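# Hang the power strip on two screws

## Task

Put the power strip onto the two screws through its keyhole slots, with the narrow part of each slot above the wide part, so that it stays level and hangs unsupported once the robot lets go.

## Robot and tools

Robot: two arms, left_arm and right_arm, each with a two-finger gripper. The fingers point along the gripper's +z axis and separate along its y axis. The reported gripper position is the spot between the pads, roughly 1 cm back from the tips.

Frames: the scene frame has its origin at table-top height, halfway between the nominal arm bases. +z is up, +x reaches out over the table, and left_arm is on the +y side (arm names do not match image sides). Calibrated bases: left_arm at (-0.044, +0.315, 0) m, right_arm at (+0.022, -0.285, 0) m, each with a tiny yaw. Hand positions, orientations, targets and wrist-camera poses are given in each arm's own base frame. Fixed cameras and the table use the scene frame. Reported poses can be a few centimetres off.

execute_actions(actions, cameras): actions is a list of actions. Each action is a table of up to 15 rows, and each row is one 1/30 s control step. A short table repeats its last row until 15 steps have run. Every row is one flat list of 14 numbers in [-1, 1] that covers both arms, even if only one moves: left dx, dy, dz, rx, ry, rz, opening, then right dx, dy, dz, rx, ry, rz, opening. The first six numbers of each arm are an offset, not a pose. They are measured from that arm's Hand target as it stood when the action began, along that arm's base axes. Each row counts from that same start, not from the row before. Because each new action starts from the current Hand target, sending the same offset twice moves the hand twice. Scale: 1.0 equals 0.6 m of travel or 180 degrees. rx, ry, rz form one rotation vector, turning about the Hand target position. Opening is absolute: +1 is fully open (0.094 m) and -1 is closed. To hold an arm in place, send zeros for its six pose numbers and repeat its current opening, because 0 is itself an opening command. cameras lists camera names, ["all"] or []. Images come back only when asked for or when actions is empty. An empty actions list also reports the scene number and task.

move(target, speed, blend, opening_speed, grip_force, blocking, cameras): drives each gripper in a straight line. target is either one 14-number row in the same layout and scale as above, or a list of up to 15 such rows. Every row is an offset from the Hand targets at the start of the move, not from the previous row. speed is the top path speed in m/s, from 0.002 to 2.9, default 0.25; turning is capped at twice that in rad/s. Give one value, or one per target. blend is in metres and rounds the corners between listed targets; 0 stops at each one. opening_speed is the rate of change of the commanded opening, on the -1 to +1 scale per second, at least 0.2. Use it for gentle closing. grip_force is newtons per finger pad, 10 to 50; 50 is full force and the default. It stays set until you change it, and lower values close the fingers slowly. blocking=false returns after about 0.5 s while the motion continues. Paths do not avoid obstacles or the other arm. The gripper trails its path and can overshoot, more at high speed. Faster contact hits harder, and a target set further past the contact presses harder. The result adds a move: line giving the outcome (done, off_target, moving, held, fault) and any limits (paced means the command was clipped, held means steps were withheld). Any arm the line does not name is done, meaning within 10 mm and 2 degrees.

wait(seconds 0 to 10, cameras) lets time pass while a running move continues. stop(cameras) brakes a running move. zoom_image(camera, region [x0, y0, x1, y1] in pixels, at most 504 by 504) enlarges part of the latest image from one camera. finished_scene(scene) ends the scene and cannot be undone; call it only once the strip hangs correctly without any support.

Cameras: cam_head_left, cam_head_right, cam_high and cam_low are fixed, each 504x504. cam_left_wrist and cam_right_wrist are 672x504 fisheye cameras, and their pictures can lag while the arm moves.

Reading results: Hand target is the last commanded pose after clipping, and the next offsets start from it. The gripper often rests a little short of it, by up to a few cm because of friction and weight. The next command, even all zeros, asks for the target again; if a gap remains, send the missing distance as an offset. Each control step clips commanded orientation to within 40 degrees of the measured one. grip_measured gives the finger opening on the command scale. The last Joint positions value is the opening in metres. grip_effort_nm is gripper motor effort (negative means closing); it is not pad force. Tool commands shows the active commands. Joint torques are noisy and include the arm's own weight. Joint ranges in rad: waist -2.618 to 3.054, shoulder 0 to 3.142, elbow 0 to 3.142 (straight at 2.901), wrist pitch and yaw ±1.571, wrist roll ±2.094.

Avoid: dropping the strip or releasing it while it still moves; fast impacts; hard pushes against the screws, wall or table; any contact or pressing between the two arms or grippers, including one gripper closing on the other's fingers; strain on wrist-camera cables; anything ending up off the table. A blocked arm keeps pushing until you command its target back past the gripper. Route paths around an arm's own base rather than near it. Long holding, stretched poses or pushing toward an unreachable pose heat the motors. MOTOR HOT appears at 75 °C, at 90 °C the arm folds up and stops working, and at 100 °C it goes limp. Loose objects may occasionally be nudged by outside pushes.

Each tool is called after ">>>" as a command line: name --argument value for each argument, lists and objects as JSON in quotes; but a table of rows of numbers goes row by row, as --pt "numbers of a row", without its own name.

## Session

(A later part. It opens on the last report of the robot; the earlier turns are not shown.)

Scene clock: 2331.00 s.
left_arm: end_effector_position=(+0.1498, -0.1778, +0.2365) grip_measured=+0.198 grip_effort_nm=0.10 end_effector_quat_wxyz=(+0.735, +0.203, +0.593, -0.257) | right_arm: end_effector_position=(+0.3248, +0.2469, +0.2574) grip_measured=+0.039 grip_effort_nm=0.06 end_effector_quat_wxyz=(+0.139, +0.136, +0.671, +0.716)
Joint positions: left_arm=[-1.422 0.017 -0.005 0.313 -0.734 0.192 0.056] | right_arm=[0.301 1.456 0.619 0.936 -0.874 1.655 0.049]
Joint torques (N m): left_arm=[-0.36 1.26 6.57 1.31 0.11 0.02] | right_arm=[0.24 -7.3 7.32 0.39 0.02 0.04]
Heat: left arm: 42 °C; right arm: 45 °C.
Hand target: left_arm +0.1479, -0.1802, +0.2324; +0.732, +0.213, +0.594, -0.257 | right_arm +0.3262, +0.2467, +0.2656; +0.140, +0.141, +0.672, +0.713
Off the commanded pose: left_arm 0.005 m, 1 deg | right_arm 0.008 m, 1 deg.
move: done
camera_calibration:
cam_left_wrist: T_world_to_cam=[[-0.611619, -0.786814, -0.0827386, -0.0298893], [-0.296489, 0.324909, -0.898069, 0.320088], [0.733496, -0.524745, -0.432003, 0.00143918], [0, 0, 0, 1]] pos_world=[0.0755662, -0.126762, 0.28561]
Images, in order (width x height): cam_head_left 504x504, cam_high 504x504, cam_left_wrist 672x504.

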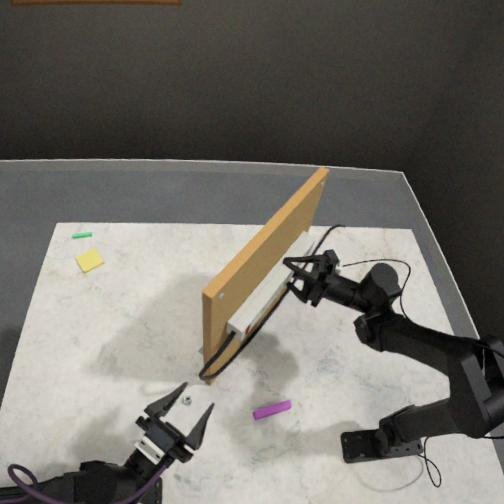

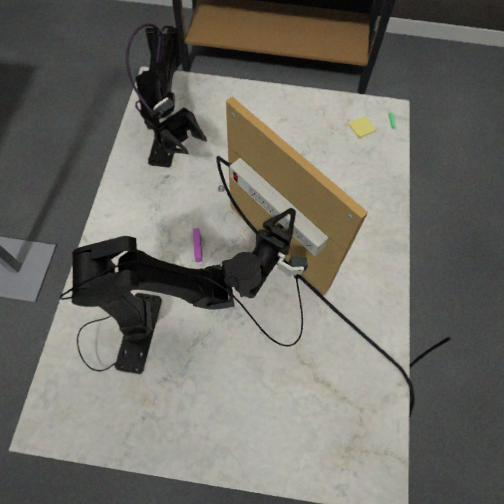

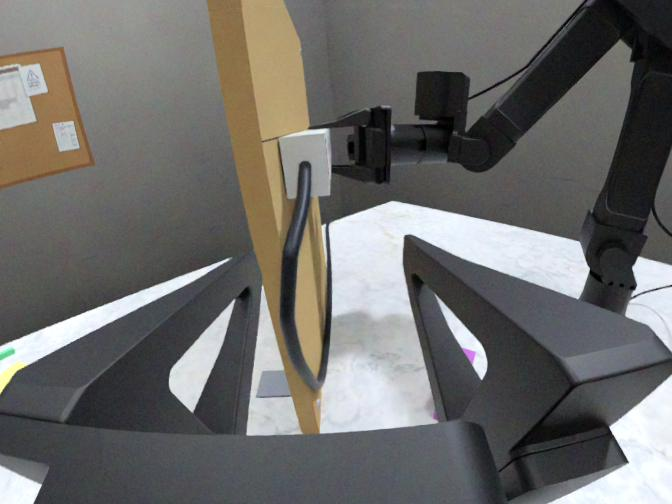

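>>> move --target '[0,0,0,0,0,0,0.2,0,0,0,0,0,0,0.4]' --opening_speed 0.3

>>> move --target '[0,0,0,0,0,0,0.2,-0.11,-0.145,0.01,0,0,0,0.4]' --speed 0.08 --cameras '["cam_high","cam_head_left","cam_left_wrist","cam_right_wrist"]'

>>> zoom_image --camera "cam_high" --region '[190, 130, 330, 270]'

>>> zoom_image --camera "cam_head_left" --region '[220, 210, 360, 350]'

>>> zoom_image --camera "cam_left_wrist" --region '[230, 90, 430, 240]'

Scene clock: 2342.63 s.
left_arm: end_effector_position=(+0.1498, -0.1778, +0.2365) grip_measured=+0.198 grip_effort_nm=0.10 end_effector_quat_wxyz=(+0.735, +0.203, +0.593, -0.257) | right_arm: end_effector_position=(+0.3248, +0.2475, +0.2532) grip_measured=+0.398 grip_effort_nm=0.07 end_effector_quat_wxyz=(+0.132, +0.143, +0.675, +0.712)
Joint positions: left_arm=[-1.422 0.017 -0.005 0.313 -0.734 0.192 0.056] | right_arm=[0.303 1.456 0.619 0.913 -0.874 1.655 0.066]
Joint torques (N m): left_arm=[-0.39 1.26 6.54 1.31 0.13 0.03] | right_arm=[0.25 -7.39 7.31 0.56 0.02 0]
Heat: left arm: 42 °C; right arm: 45 °C.
Hand target: left_arm +0.1479, -0.1802, +0.2324; +0.732, +0.213, +0.594, -0.257 | right_arm +0.3262, +0.2467, +0.2656; +0.140, +0.141, +0.672, +0.713
Off the commanded pose: left_arm 0.005 m, 1 deg | right_arm 0.013 m, 1 deg.
move: off_target (right_arm)

Scene clock: 2344.97 s.
left_arm: end_effector_position=(+0.1498, -0.1778, +0.2365) grip_measured=+0.198 grip_effort_nm=0.10 end_effector_quat_wxyz=(+0.735, +0.203, +0.593, -0.257) | right_arm: end_effector_position=(+0.2639, +0.1603, +0.2723) grip_measured=+0.398 grip_effort_nm=0.07 end_effector_quat_wxyz=(+0.141, +0.138, +0.671, +0.715)
Joint positions: left_arm=[-1.422 0.017 -0.005 0.313 -0.734 0.192 0.056] | right_arm=[-0.035 1.072 0.419 0.824 -1.203 1.74 0.066]
Joint torques (N m): left_arm=[-0.36 1.2 6.53 1.31 0.12 0.03] | right_arm=[-0.62 -4 5.3 0.5 -0.01 0.02]
Heat: left arm: 42 °C; right arm: 45 °C.
Hand target: left_arm +0.1479, -0.1802, +0.2324; +0.732, +0.213, +0.594, -0.257 | right_arm +0.2602, +0.1597, +0.2716; +0.140, +0.141, +0.672, +0.713
Off the commanded pose: left_arm 0.005 m, 1 deg | right_arm 0.004 m, 0 deg.
move: done
camera_calibration:
cam_left_wrist: T_world_to_cam=[[-0.611619, -0.786814, -0.0827386, -0.0298893], [-0.296489, 0.324909, -0.898069, 0.320088], [0.733496, -0.524745, -0.432003, 0.00143918], [0, 0, 0, 1]] pos_world=[0.0755662, -0.126762, 0.28561]
cam_right_wrist: T_world_to_cam=[[-0.055123, 0.076457, -0.995548, 0.271216], [-0.969216, -0.243718, 0.0349477, 0.292045], [-0.239961, 0.966828, 0.0875378, -0.0100697], [0, 0, 0, 1]] pos_world=[0.295589, 0.060176, 0.260683]
Images, in order (width x height): cam_head_left 504x504, cam_high 504x504, cam_left_wrist 672x504, cam_right_wrist 672x504.

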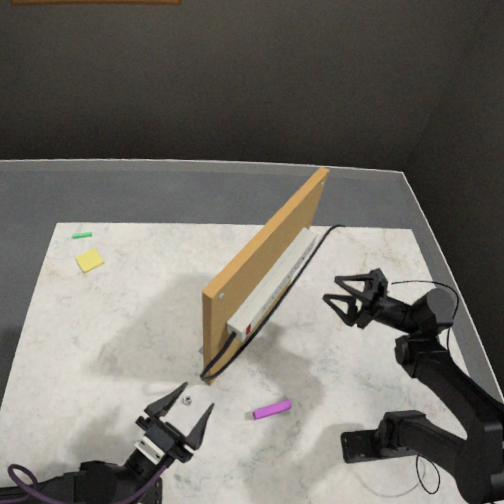

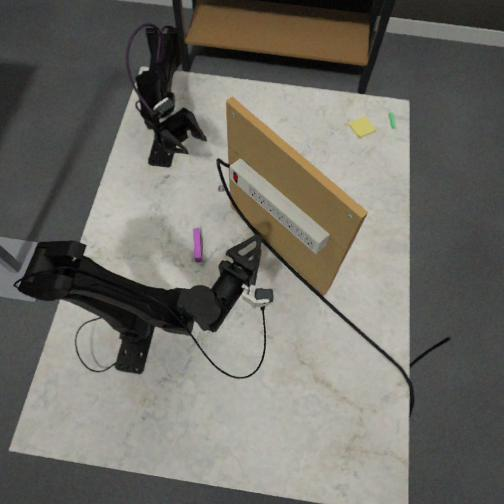

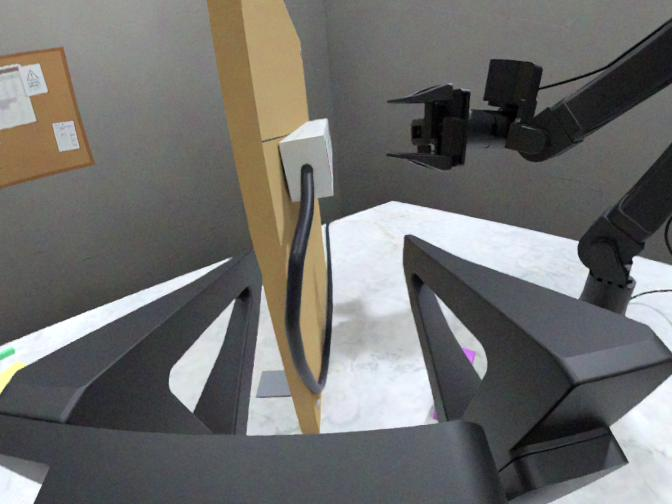

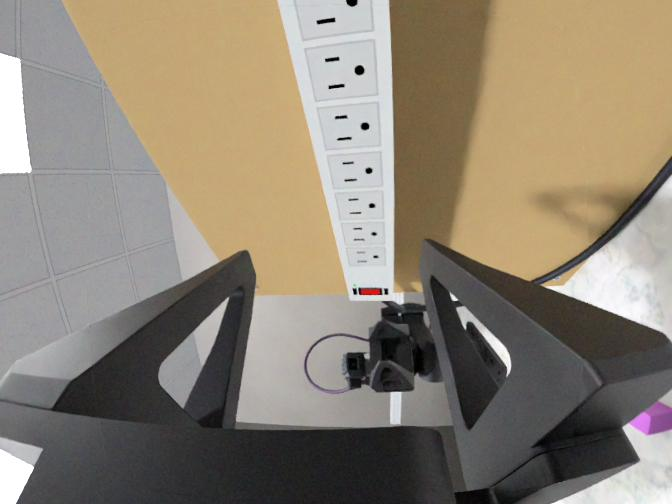

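Scaled by 3.600 from the camera's 504x504 image, which has a finer 720x720 frame.

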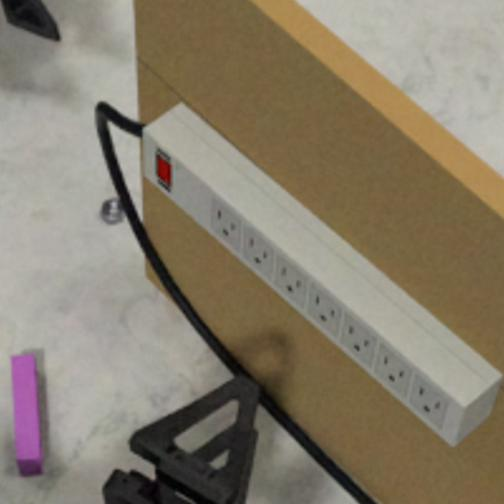

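Scaled by 3.600 from the camera's 504x504 image, which has a finer 720x720 frame.

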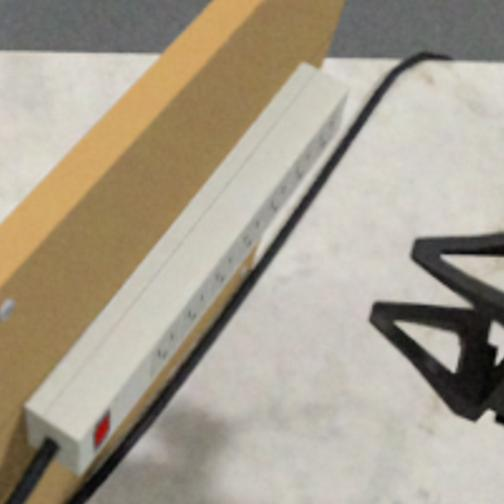

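Scaled by 2.520 from the camera's 672x504 image, which has a finer 960x720 frame.

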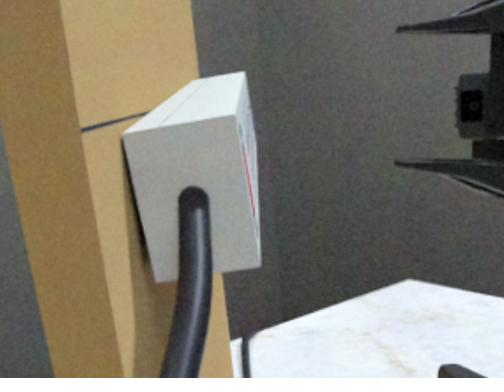

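>>> move --pt "0 0 0 0 0 0 0.2 0 0 0.0 0 0 0 0.6" --pt "0 0 0 0 0 0 0.2 0.095 0.125 0.012 0 0 0 0.6" --speed 0.08 --cameras '["cam_high","cam_head_left","cam_left_wrist"]'

>>> zoom_image --camera "cam_high" --region '[190, 130, 330, 270]'

>>> zoom_image --camera "cam_head_left" --region '[220, 210, 360, 350]'

>>> zoom_image --camera "cam_left_wrist" --region '[230, 90, 430, 240]'

Scene clock: 2358.43 s.
left_arm: end_effector_position=(+0.1498, -0.1778, +0.2365) grip_measured=+0.198 grip_effort_nm=0.10 end_effector_quat_wxyz=(+0.735, +0.203, +0.593, -0.257) | right_arm: end_effector_position=(+0.3107, +0.2332, +0.2674) grip_measured=+0.598 grip_effort_nm=0.08 end_effector_quat_wxyz=(+0.124, +0.149, +0.675, +0.712)
Joint positions: left_arm=[-1.422 0.017 -0.005 0.313 -0.734 0.192 0.056] | right_arm=[0.265 1.341 0.599 0.815 -0.914 1.674 0.075]
Joint torques (N m): left_arm=[-0.42 1.2 6.53 1.3 0.11 0.02] | right_arm=[0.31 -3.64 8.55 0.76 0.06 -0.13]
Heat: left arm: 42 °C; right arm: 45 °C.
Hand target: left_arm +0.1479, -0.1802, +0.2324; +0.732, +0.213, +0.594, -0.257 | right_arm +0.3172, +0.2347, +0.2788; +0.140, +0.141, +0.672, +0.713
Off the commanded pose: left_arm 0.005 m, 1 deg | right_arm 0.013 m, 2 deg.
move: off_target (right_arm)
camera_calibration:
cam_left_wrist: T_world_to_cam=[[-0.611619, -0.786814, -0.0827386, -0.0298893], [-0.296489, 0.324909, -0.898069, 0.320088], [0.733496, -0.524745, -0.432003, 0.00143918], [0, 0, 0, 1]] pos_world=[0.0755662, -0.126762, 0.28561]
Images, in order (width x height): cam_head_left 504x504, cam_high 504x504, cam_left_wrist 672x504.

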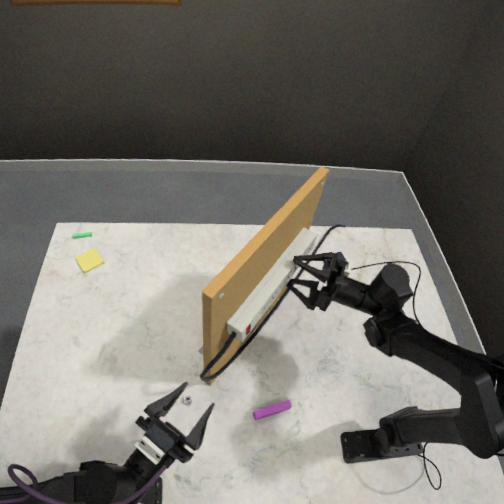

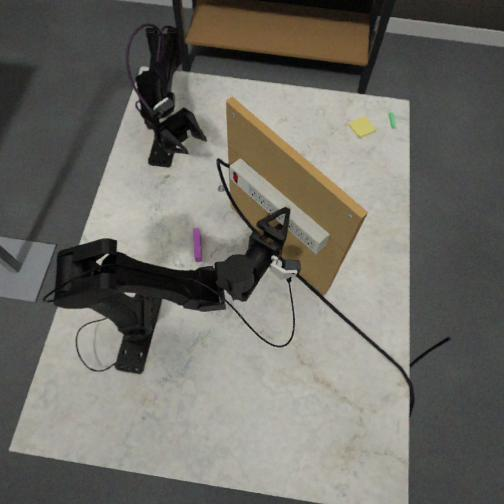

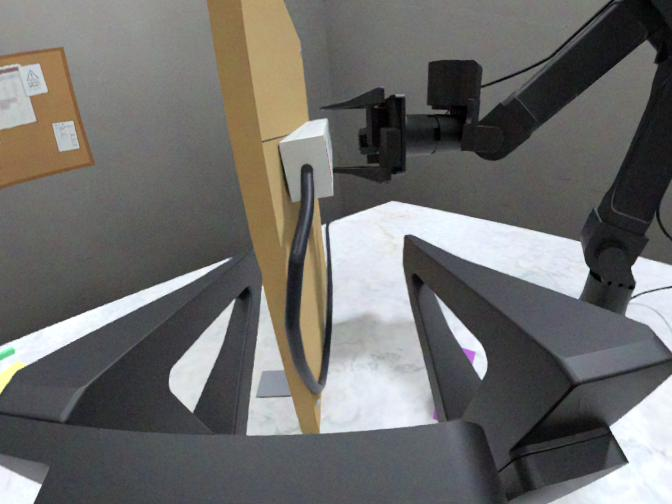

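Scaled by 3.600 from the camera's 504x504 image, which has a finer 720x720 frame.

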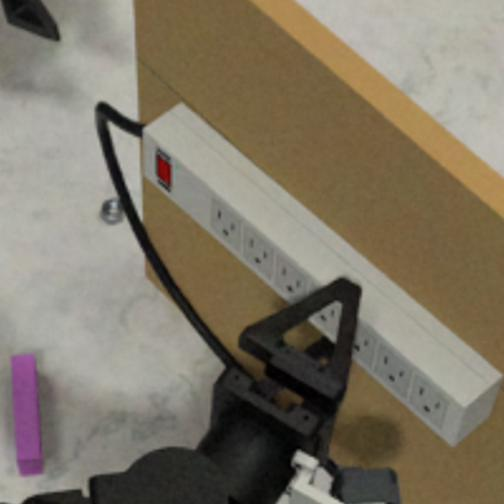

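Scaled by 3.600 from the camera's 504x504 image, which has a finer 720x720 frame.

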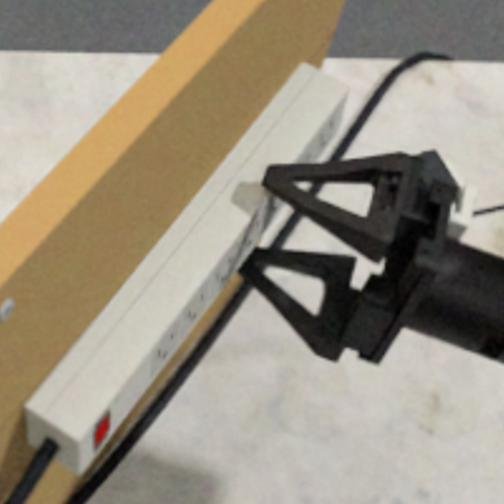

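Scaled by 2.520 from the camera's 672x504 image, which has a finer 960x720 frame.

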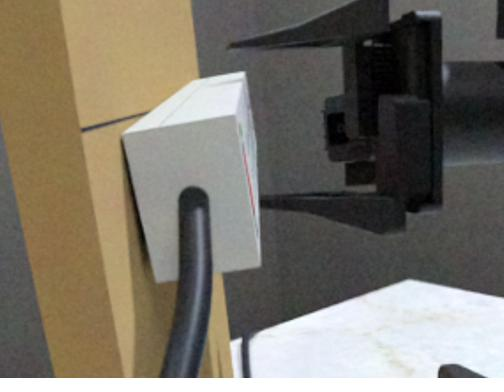

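>>> move --pt "0 0 0 0 0 0 0.2 0.035 0.008 0.004 0 0 0 0.6" --pt "0 0 0 0 0 0 0.2 0.035 0.008 -0.04 0 0 0 0.6" --speed 0.06 --cameras '["cam_high","cam_head_left","cam_left_wrist"]'

>>> zoom_image --camera "cam_high" --region '[190, 130, 330, 270]'

>>> zoom_image --camera "cam_head_left" --region '[220, 210, 360, 350]'

>>> zoom_image --camera "cam_left_wrist" --region '[230, 90, 430, 240]'

Scene clock: 2367.43 s.
left_arm: end_effector_position=(+0.1498, -0.1778, +0.2365) grip_measured=+0.198 grip_effort_nm=0.10 end_effector_quat_wxyz=(+0.735, +0.203, +0.593, -0.257) | right_arm: end_effector_position=(+0.3376, +0.2397, +0.2570) grip_measured=+0.598 grip_effort_nm=0.07 end_effector_quat_wxyz=(+0.129, +0.147, +0.674, +0.712)
Joint positions: left_arm=[-1.422 0.017 -0.005 0.313 -0.734 0.192 0.056] | right_arm=[0.263 1.485 0.663 0.9 -0.913 1.668 0.075]
Joint torques (N m): left_arm=[-0.39 1.24 6.52 1.31 0.13 0.02] | right_arm=[0.12 -4.51 4.88 1.19 0.03 -0.09]
Heat: left arm: 42 °C; right arm: 46 °C.
Hand target: left_arm +0.1479, -0.1802, +0.2324; +0.732, +0.213, +0.594, -0.257 | right_arm +0.3382, +0.2395, +0.2548; +0.140, +0.141, +0.672, +0.713
Off the commanded pose: left_arm 0.005 m, 1 deg | right_arm 0.002 m, 1 deg.
move: done
camera_calibration:
cam_left_wrist: T_world_to_cam=[[-0.611619, -0.786814, -0.0827386, -0.0298893], [-0.296489, 0.324909, -0.898069, 0.320088], [0.733496, -0.524745, -0.432003, 0.00143918], [0, 0, 0, 1]] pos_world=[0.0755662, -0.126762, 0.28561]
Images, in order (width x height): cam_head_left 504x504, cam_high 504x504, cam_left_wrist 672x504.

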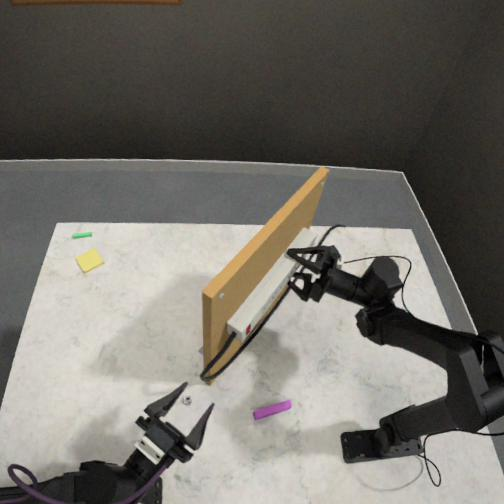

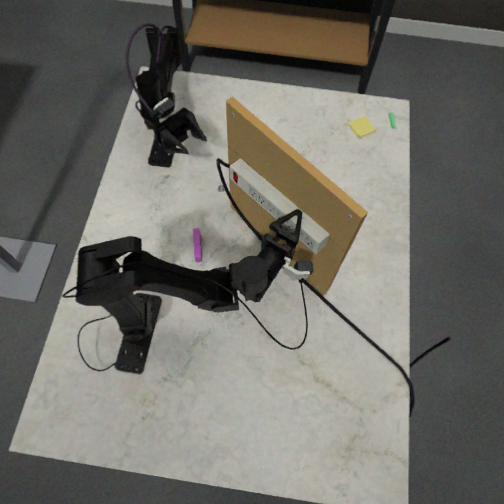

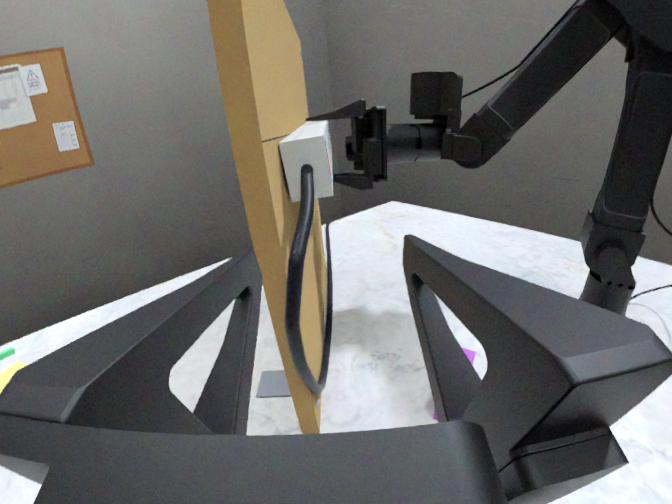

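Scaled by 3.600 from the camera's 504x504 image, which has a finer 720x720 frame.

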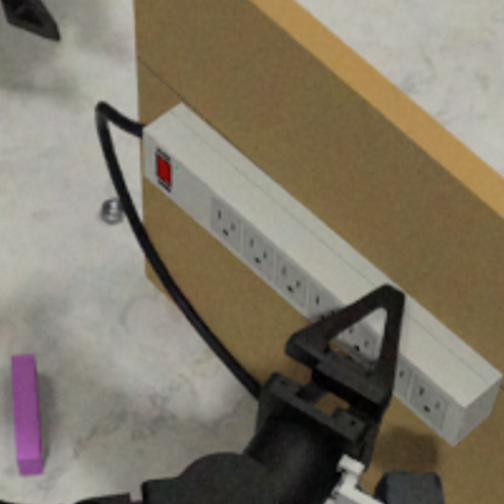

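Scaled by 3.600 from the camera's 504x504 image, which has a finer 720x720 frame.

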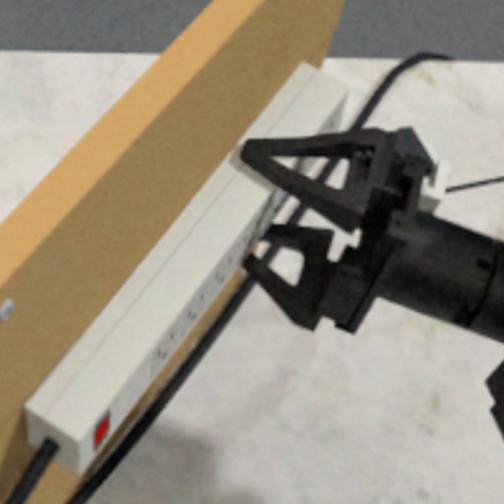

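Scaled by 2.520 from the camera's 672x504 image, which has a finer 960x720 frame.

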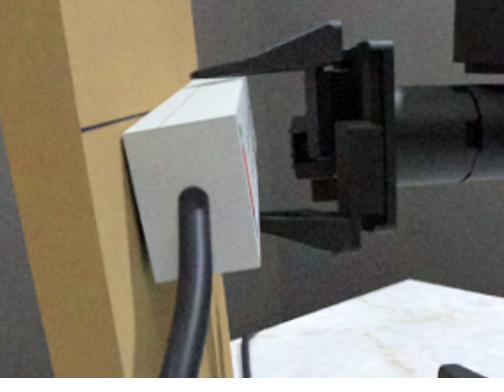

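Push down more, gradually.

>>> move --target '[0,0,0,0,0,0,0.2,0,0,-0.025,0,0,0,0.6]' --speed 0.04

>>> move --target '[0,0,0,0,0,0,0.2,0,0,-0.02,0,0,0,0.6]' --speed 0.04 --cameras '["cam_high","cam_head_left","cam_left_wrist"]'

>>> zoom_image --camera "cam_high" --region '[190, 130, 330, 270]'

>>> zoom_image --camera "cam_left_wrist" --region '[230, 90, 430, 240]'

Scene clock: 2378.27 s.
left_arm: end_effector_position=(+0.1498, -0.1778, +0.2365) grip_measured=+0.198 grip_effort_nm=0.10 end_effector_quat_wxyz=(+0.735, +0.203, +0.593, -0.257) | right_arm: end_effector_position=(+0.3387, +0.2389, +0.2454) grip_measured=+0.599 grip_effort_nm=0.06 end_effector_quat_wxyz=(+0.136, +0.143, +0.671, +0.714)
Joint positions: left_arm=[-1.422 0.017 -0.005 0.313 -0.734 0.192 0.056] | right_arm=[0.261 1.528 0.631 0.992 -0.908 1.668 0.075]
Joint torques (N m): left_arm=[-0.4 1.21 6.54 1.31 0.14 0.03] | right_arm=[0.1 -4.41 4.56 1.07 0.05 -0.07]
Heat: left arm: 42 °C; right arm: 45 °C.
Hand target: left_arm +0.1479, -0.1802, +0.2324; +0.732, +0.213, +0.594, -0.257 | right_arm +0.3382, +0.2395, +0.2398; +0.140, +0.141, +0.672, +0.713
Off the commanded pose: left_arm 0.005 m, 1 deg | right_arm 0.006 m, 1 deg.
move: done

Scene clock: 2379.43 s.
left_arm: end_effector_position=(+0.1498, -0.1778, +0.2365) grip_measured=+0.198 grip_effort_nm=0.10 end_effector_quat_wxyz=(+0.735, +0.203, +0.593, -0.257) | right_arm: end_effector_position=(+0.3392, +0.2387, +0.2436) grip_measured=+0.599 grip_effort_nm=0.04 end_effector_quat_wxyz=(+0.151, +0.132, +0.663, +0.721)
Joint positions: left_arm=[-1.422 0.017 -0.005 0.313 -0.734 0.192 0.056] | right_arm=[0.263 1.56 0.612 1.085 -0.901 1.668 0.075]
Joint torques (N m): left_arm=[-0.39 1.26 6.53 1.31 0.14 0.04] | right_arm=[0.13 -3.93 3.93 0.8 0.01 -0.06]
Heat: left arm: 42 °C; right arm: 45 °C.
Hand target: left_arm +0.1479, -0.1802, +0.2324; +0.732, +0.213, +0.594, -0.257 | right_arm +0.3382, +0.2395, +0.2278; +0.140, +0.141, +0.672, +0.713
Off the commanded pose: left_arm 0.005 m, 1 deg | right_arm 0.016 m, 2 deg.
move: off_target (right_arm)
camera_calibration:
cam_left_wrist: T_world_to_cam=[[-0.611619, -0.786814, -0.0827386, -0.0298893], [-0.296489, 0.324909, -0.898069, 0.320088], [0.733496, -0.524745, -0.432003, 0.00143918], [0, 0, 0, 1]] pos_world=[0.0755662, -0.126762, 0.28561]
Images, in order (width x height): cam_head_left 504x504, cam_high 504x504, cam_left_wrist 672x504.

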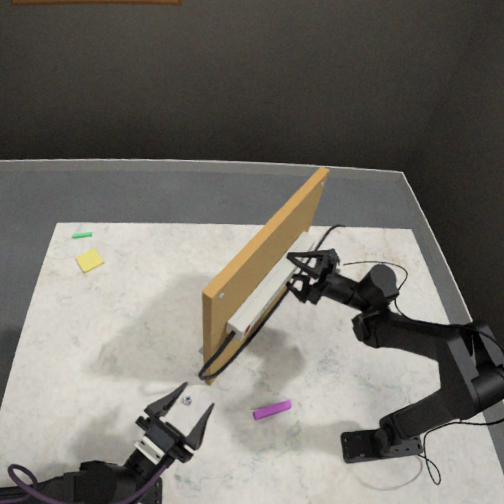

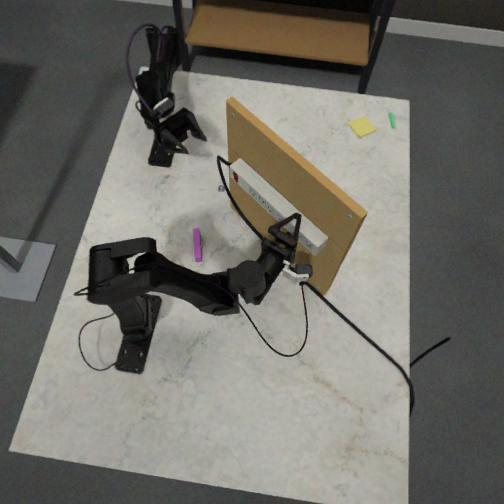

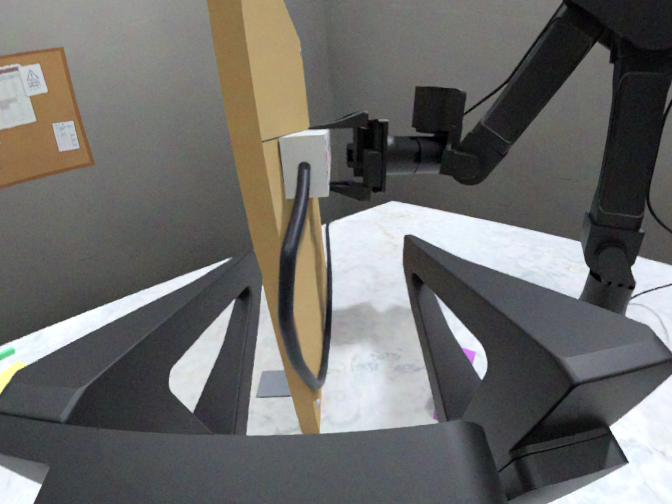

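Scaled by 3.600 from the camera's 504x504 image, which has a finer 720x720 frame.

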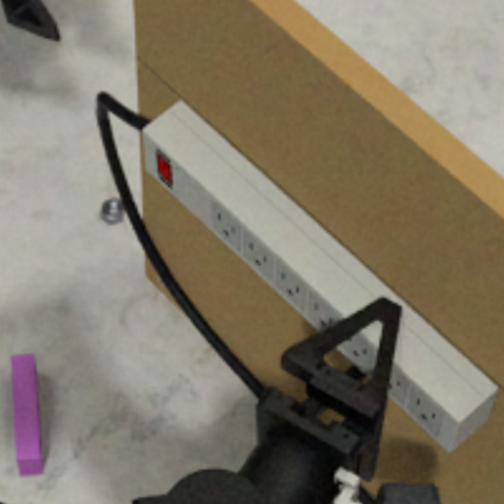

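Scaled by 2.520 from the camera's 672x504 image, which has a finer 960x720 frame.

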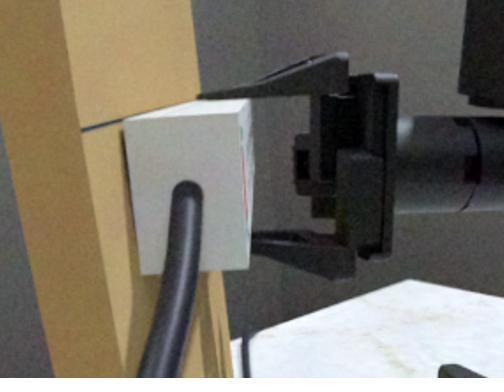

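>>> move --pt "0 0 0 0 0 0 0.2 0 0 0.016 0 0 0 0.6" --pt "0 0 0 0 0 0 0.2 0 0 0.016 0 0 0 0.95" --pt "0 0 0 0 0 0 0.2 -0.11 -0.145 0.01 0 0 0 0.95" --speed 0.07 --cameras '["cam_high","cam_head_left","cam_left_wrist"]'

>>> zoom_image --camera "cam_high" --region '[190, 130, 330, 270]'

>>> zoom_image --camera "cam_head_left" --region '[220, 210, 360, 350]'

>>> zoom_image --camera "cam_left_wrist" --region '[230, 90, 430, 240]'

Scene clock: 2397.50 s.
left_arm: end_effector_position=(+0.1498, -0.1778, +0.2365) grip_measured=+0.198 grip_effort_nm=0.10 end_effector_quat_wxyz=(+0.735, +0.203, +0.593, -0.257) | right_arm: end_effector_position=(+0.2764, +0.1528, +0.2282) grip_measured=+0.949 grip_effort_nm=0.06 end_effector_quat_wxyz=(+0.127, +0.153, +0.673, +0.712)
Joint positions: left_arm=[-1.422 0.017 -0.005 0.313 -0.734 0.192 0.056] | right_arm=[-0.068 1.273 0.341 1.073 -1.235 1.75 0.092]
Joint torques (N m): left_arm=[-0.42 1.22 6.57 1.32 0.12 0.01] | right_arm=[-0.58 -5.09 4.67 0.84 0 0.03]
Heat: left arm: 42 °C; right arm: 44 °C.
Hand target: left_arm +0.1479, -0.1802, +0.2324; +0.732, +0.213, +0.594, -0.257 | right_arm +0.2722, +0.1525, +0.2338; +0.140, +0.141, +0.672, +0.713
Off the commanded pose: left_arm 0.005 m, 1 deg | right_arm 0.007 m, 2 deg.
move: done
camera_calibration:
cam_left_wrist: T_world_to_cam=[[-0.611619, -0.786814, -0.0827386, -0.0298893], [-0.296489, 0.324909, -0.898069, 0.320088], [0.733496, -0.524745, -0.432003, 0.00143918], [0, 0, 0, 1]] pos_world=[0.0755662, -0.126762, 0.28561]
Images, in order (width x height): cam_head_left 504x504, cam_high 504x504, cam_left_wrist 672x504.

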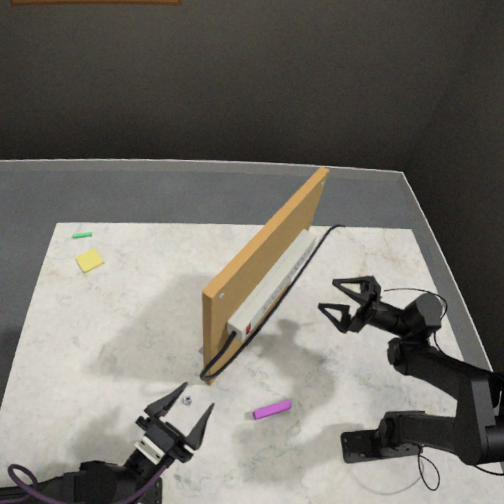

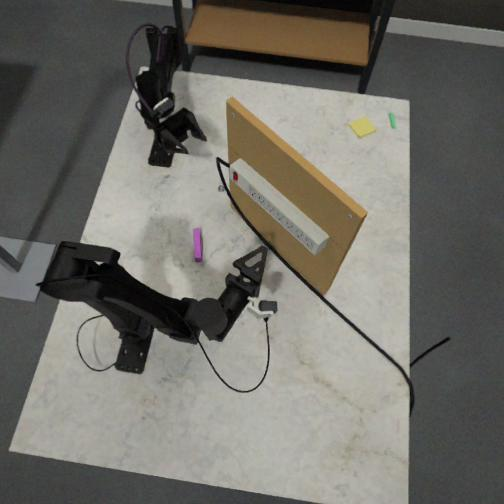

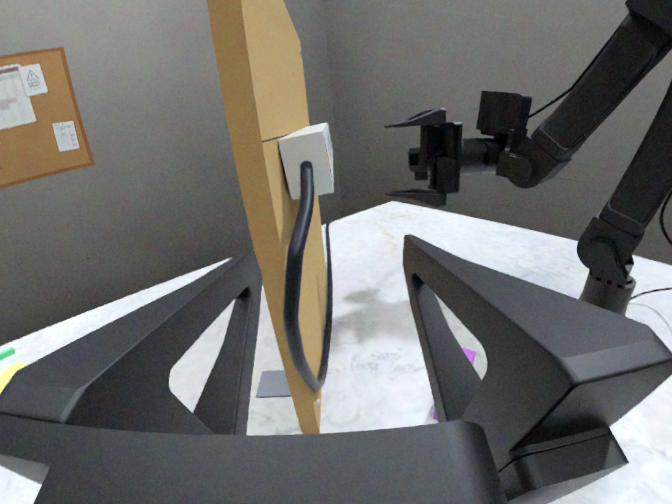

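Scaled by 3.600 from the camera's 504x504 image, which has a finer 720x720 frame.

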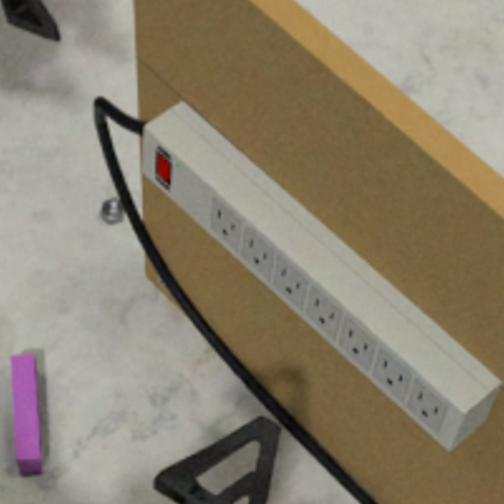

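Scaled by 3.600 from the camera's 504x504 image, which has a finer 720x720 frame.

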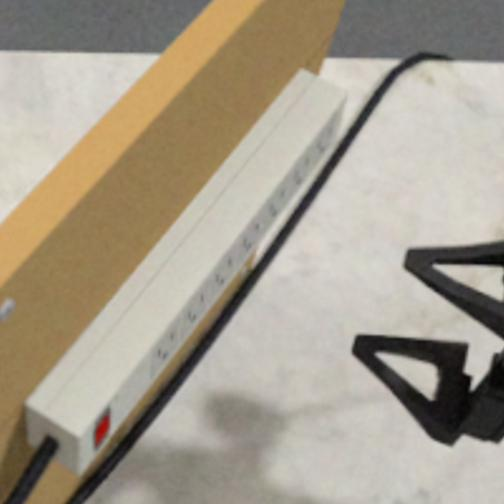

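Scaled by 2.520 from the camera's 672x504 image, which has a finer 960x720 frame.

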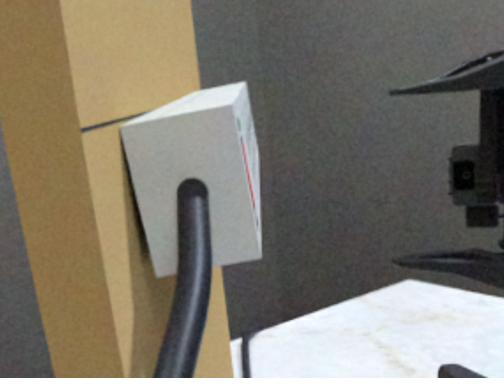

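>>> move --pt "0 0 0 0 0 0 0.2 0 0 0.17 0 0 0 -0.9" --pt "0 0 0 0 0 0 0.2 0.12 0.128 0.18 0 0 0 -0.9" --speed 0.12 --cameras '["cam_high","cam_head_left","cam_left_wrist"]'

>>> zoom_image --camera "cam_head_left" --region '[220, 210, 360, 350]'

>>> zoom_image --camera "cam_left_wrist" --region '[230, 60, 430, 210]'

Scene clock: 2421.23 s.
left_arm: end_effector_position=(+0.1498, -0.1778, +0.2365) grip_measured=+0.198 grip_effort_nm=0.10 end_effector_quat_wxyz=(+0.735, +0.203, +0.593, -0.257) | right_arm: end_effector_position=(+0.3398, +0.2282, +0.3303) grip_measured=-0.898 grip_effort_nm=-0.11 end_effector_quat_wxyz=(+0.126, +0.148, +0.674, +0.713)
Joint positions: left_arm=[-1.422 0.017 -0.005 0.313 -0.734 0.192 0.056] | right_arm=[0.22 1.353 0.87 0.567 -0.957 1.68 0.005]
Joint torques (N m): left_arm=[-0.39 1.21 6.58 1.3 0.12 0.01] | right_arm=[0.24 -4.38 9.18 0.66 0.08 -0.13]
Heat: left arm: 42 °C; right arm: 44 °C.
Hand target: left_arm +0.1479, -0.1802, +0.2324; +0.732, +0.213, +0.594, -0.257 | right_arm +0.3442, +0.2293, +0.3418; +0.140, +0.141, +0.672, +0.713
Off the commanded pose: left_arm 0.005 m, 1 deg | right_arm 0.012 m, 2 deg.
move: off_target (right_arm)
camera_calibration:
cam_left_wrist: T_world_to_cam=[[-0.611619, -0.786814, -0.0827386, -0.0298893], [-0.296489, 0.324909, -0.898069, 0.320088], [0.733496, -0.524745, -0.432003, 0.00143918], [0, 0, 0, 1]] pos_world=[0.0755662, -0.126762, 0.28561]
Images, in order (width x height): cam_head_left 504x504, cam_high 504x504, cam_left_wrist 672x504.

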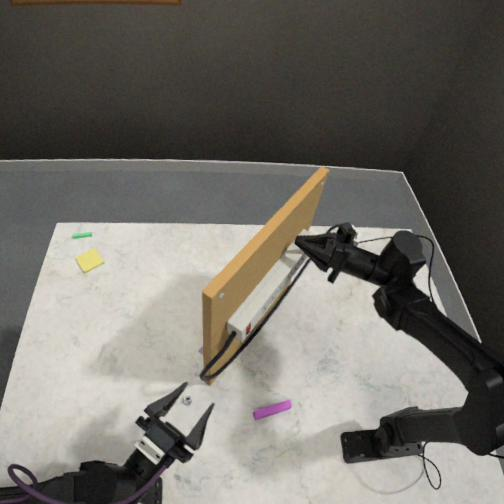

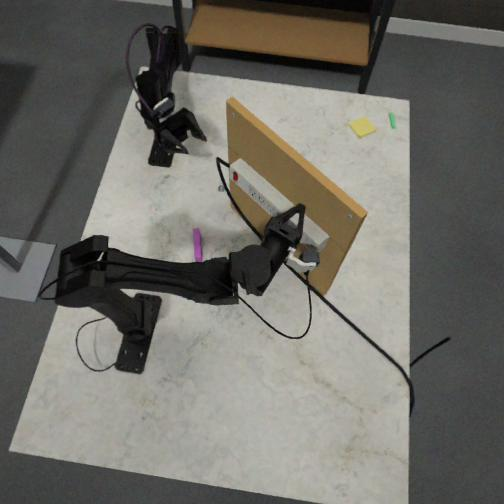

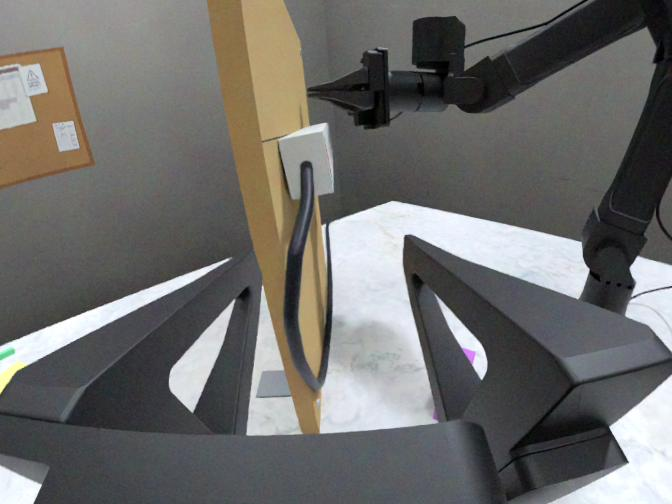

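Scaled by 3.600 from the camera's 504x504 image, which has a finer 720x720 frame.

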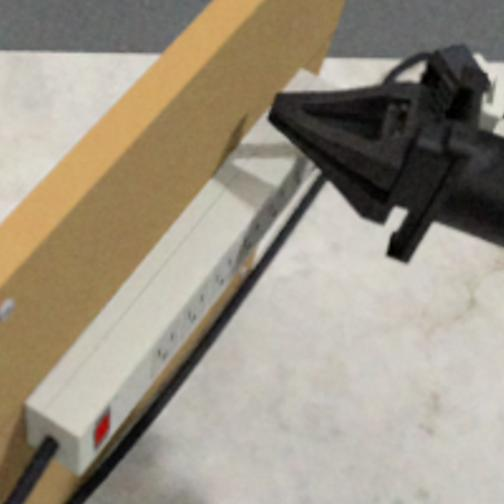

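Scaled by 2.520 from the camera's 672x504 image, which has a finer 960x720 frame.

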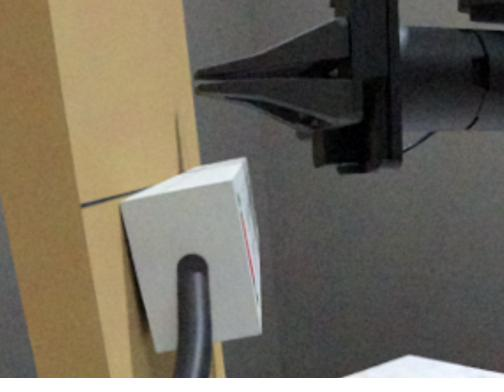

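>>> move --pt "0 0 0 0 0 0 0.2 0 0 -0.07 0 0 0 -0.9" --pt "0 0 0 0 0 0 0.2 0 0 -0.09 0 0 0 -0.9" --speed 0.05 --cameras '["cam_high","cam_head_left"]'

>>> zoom_image --camera "cam_high" --region '[190, 130, 330, 270]'

>>> zoom_image --camera "cam_head_left" --region '[220, 210, 360, 350]'

Scene clock: 2439.87 s.
left_arm: end_effector_position=(+0.1498, -0.1778, +0.2365) grip_measured=+0.198 grip_effort_nm=0.10 end_effector_quat_wxyz=(+0.735, +0.203, +0.593, -0.257) | right_arm: end_effector_position=(+0.3428, +0.2281, +0.2940) grip_measured=-0.899 grip_effort_nm=-0.08 end_effector_quat_wxyz=(+0.136, +0.140, +0.671, +0.715)
Joint positions: left_arm=[-1.422 0.017 -0.005 0.313 -0.734 0.192 0.056] | right_arm=[0.219 1.421 0.758 0.765 -0.956 1.672 0.005]
Joint torques (N m): left_arm=[-0.34 1.22 6.6 1.32 0.12 0.03] | right_arm=[0.36 -4.1 5.14 1 0.08 -0.05]
Heat: left arm: 42 °C; right arm: 45 °C.
Hand target: left_arm +0.1479, -0.1802, +0.2324; +0.732, +0.213, +0.594, -0.257 | right_arm +0.3442, +0.2293, +0.2878; +0.140, +0.141, +0.672, +0.713
Off the commanded pose: left_arm 0.005 m, 1 deg | right_arm 0.006 m, 0 deg.
move: done
Images, in order (width x height): cam_head_left 504x504, cam_high 504x504.

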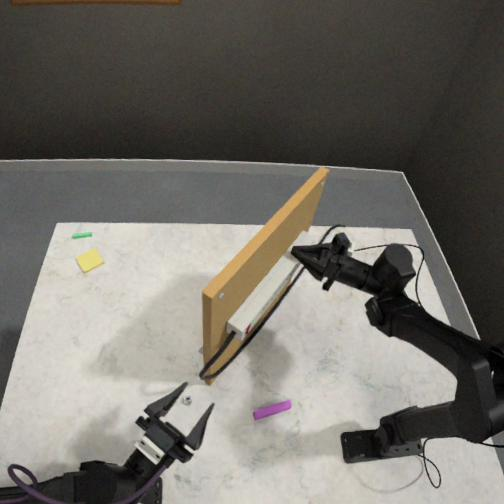

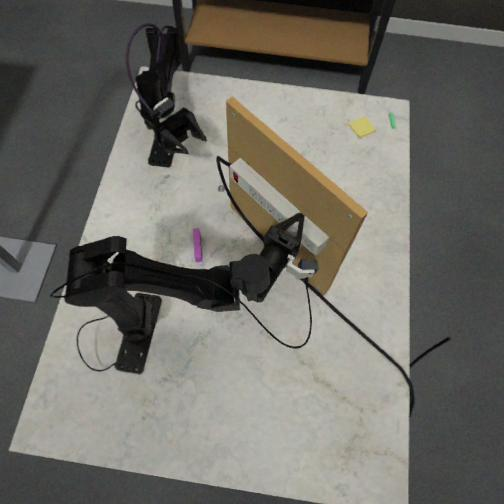

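Scaled by 3.600 from the camera's 504x504 image, which has a finer 720x720 frame.

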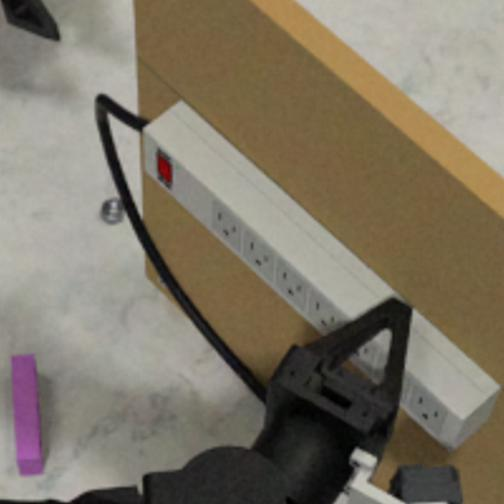

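Scaled by 3.600 from the camera's 504x504 image, which has a finer 720x720 frame.

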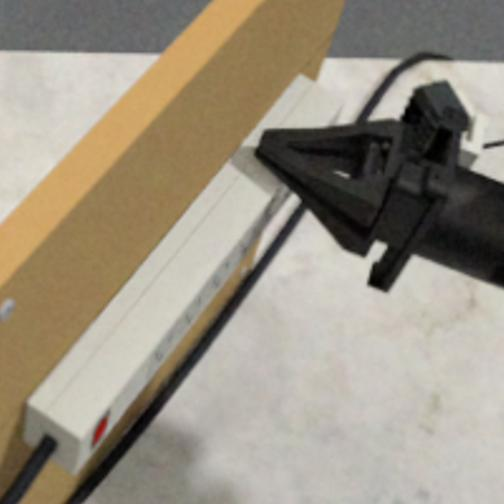

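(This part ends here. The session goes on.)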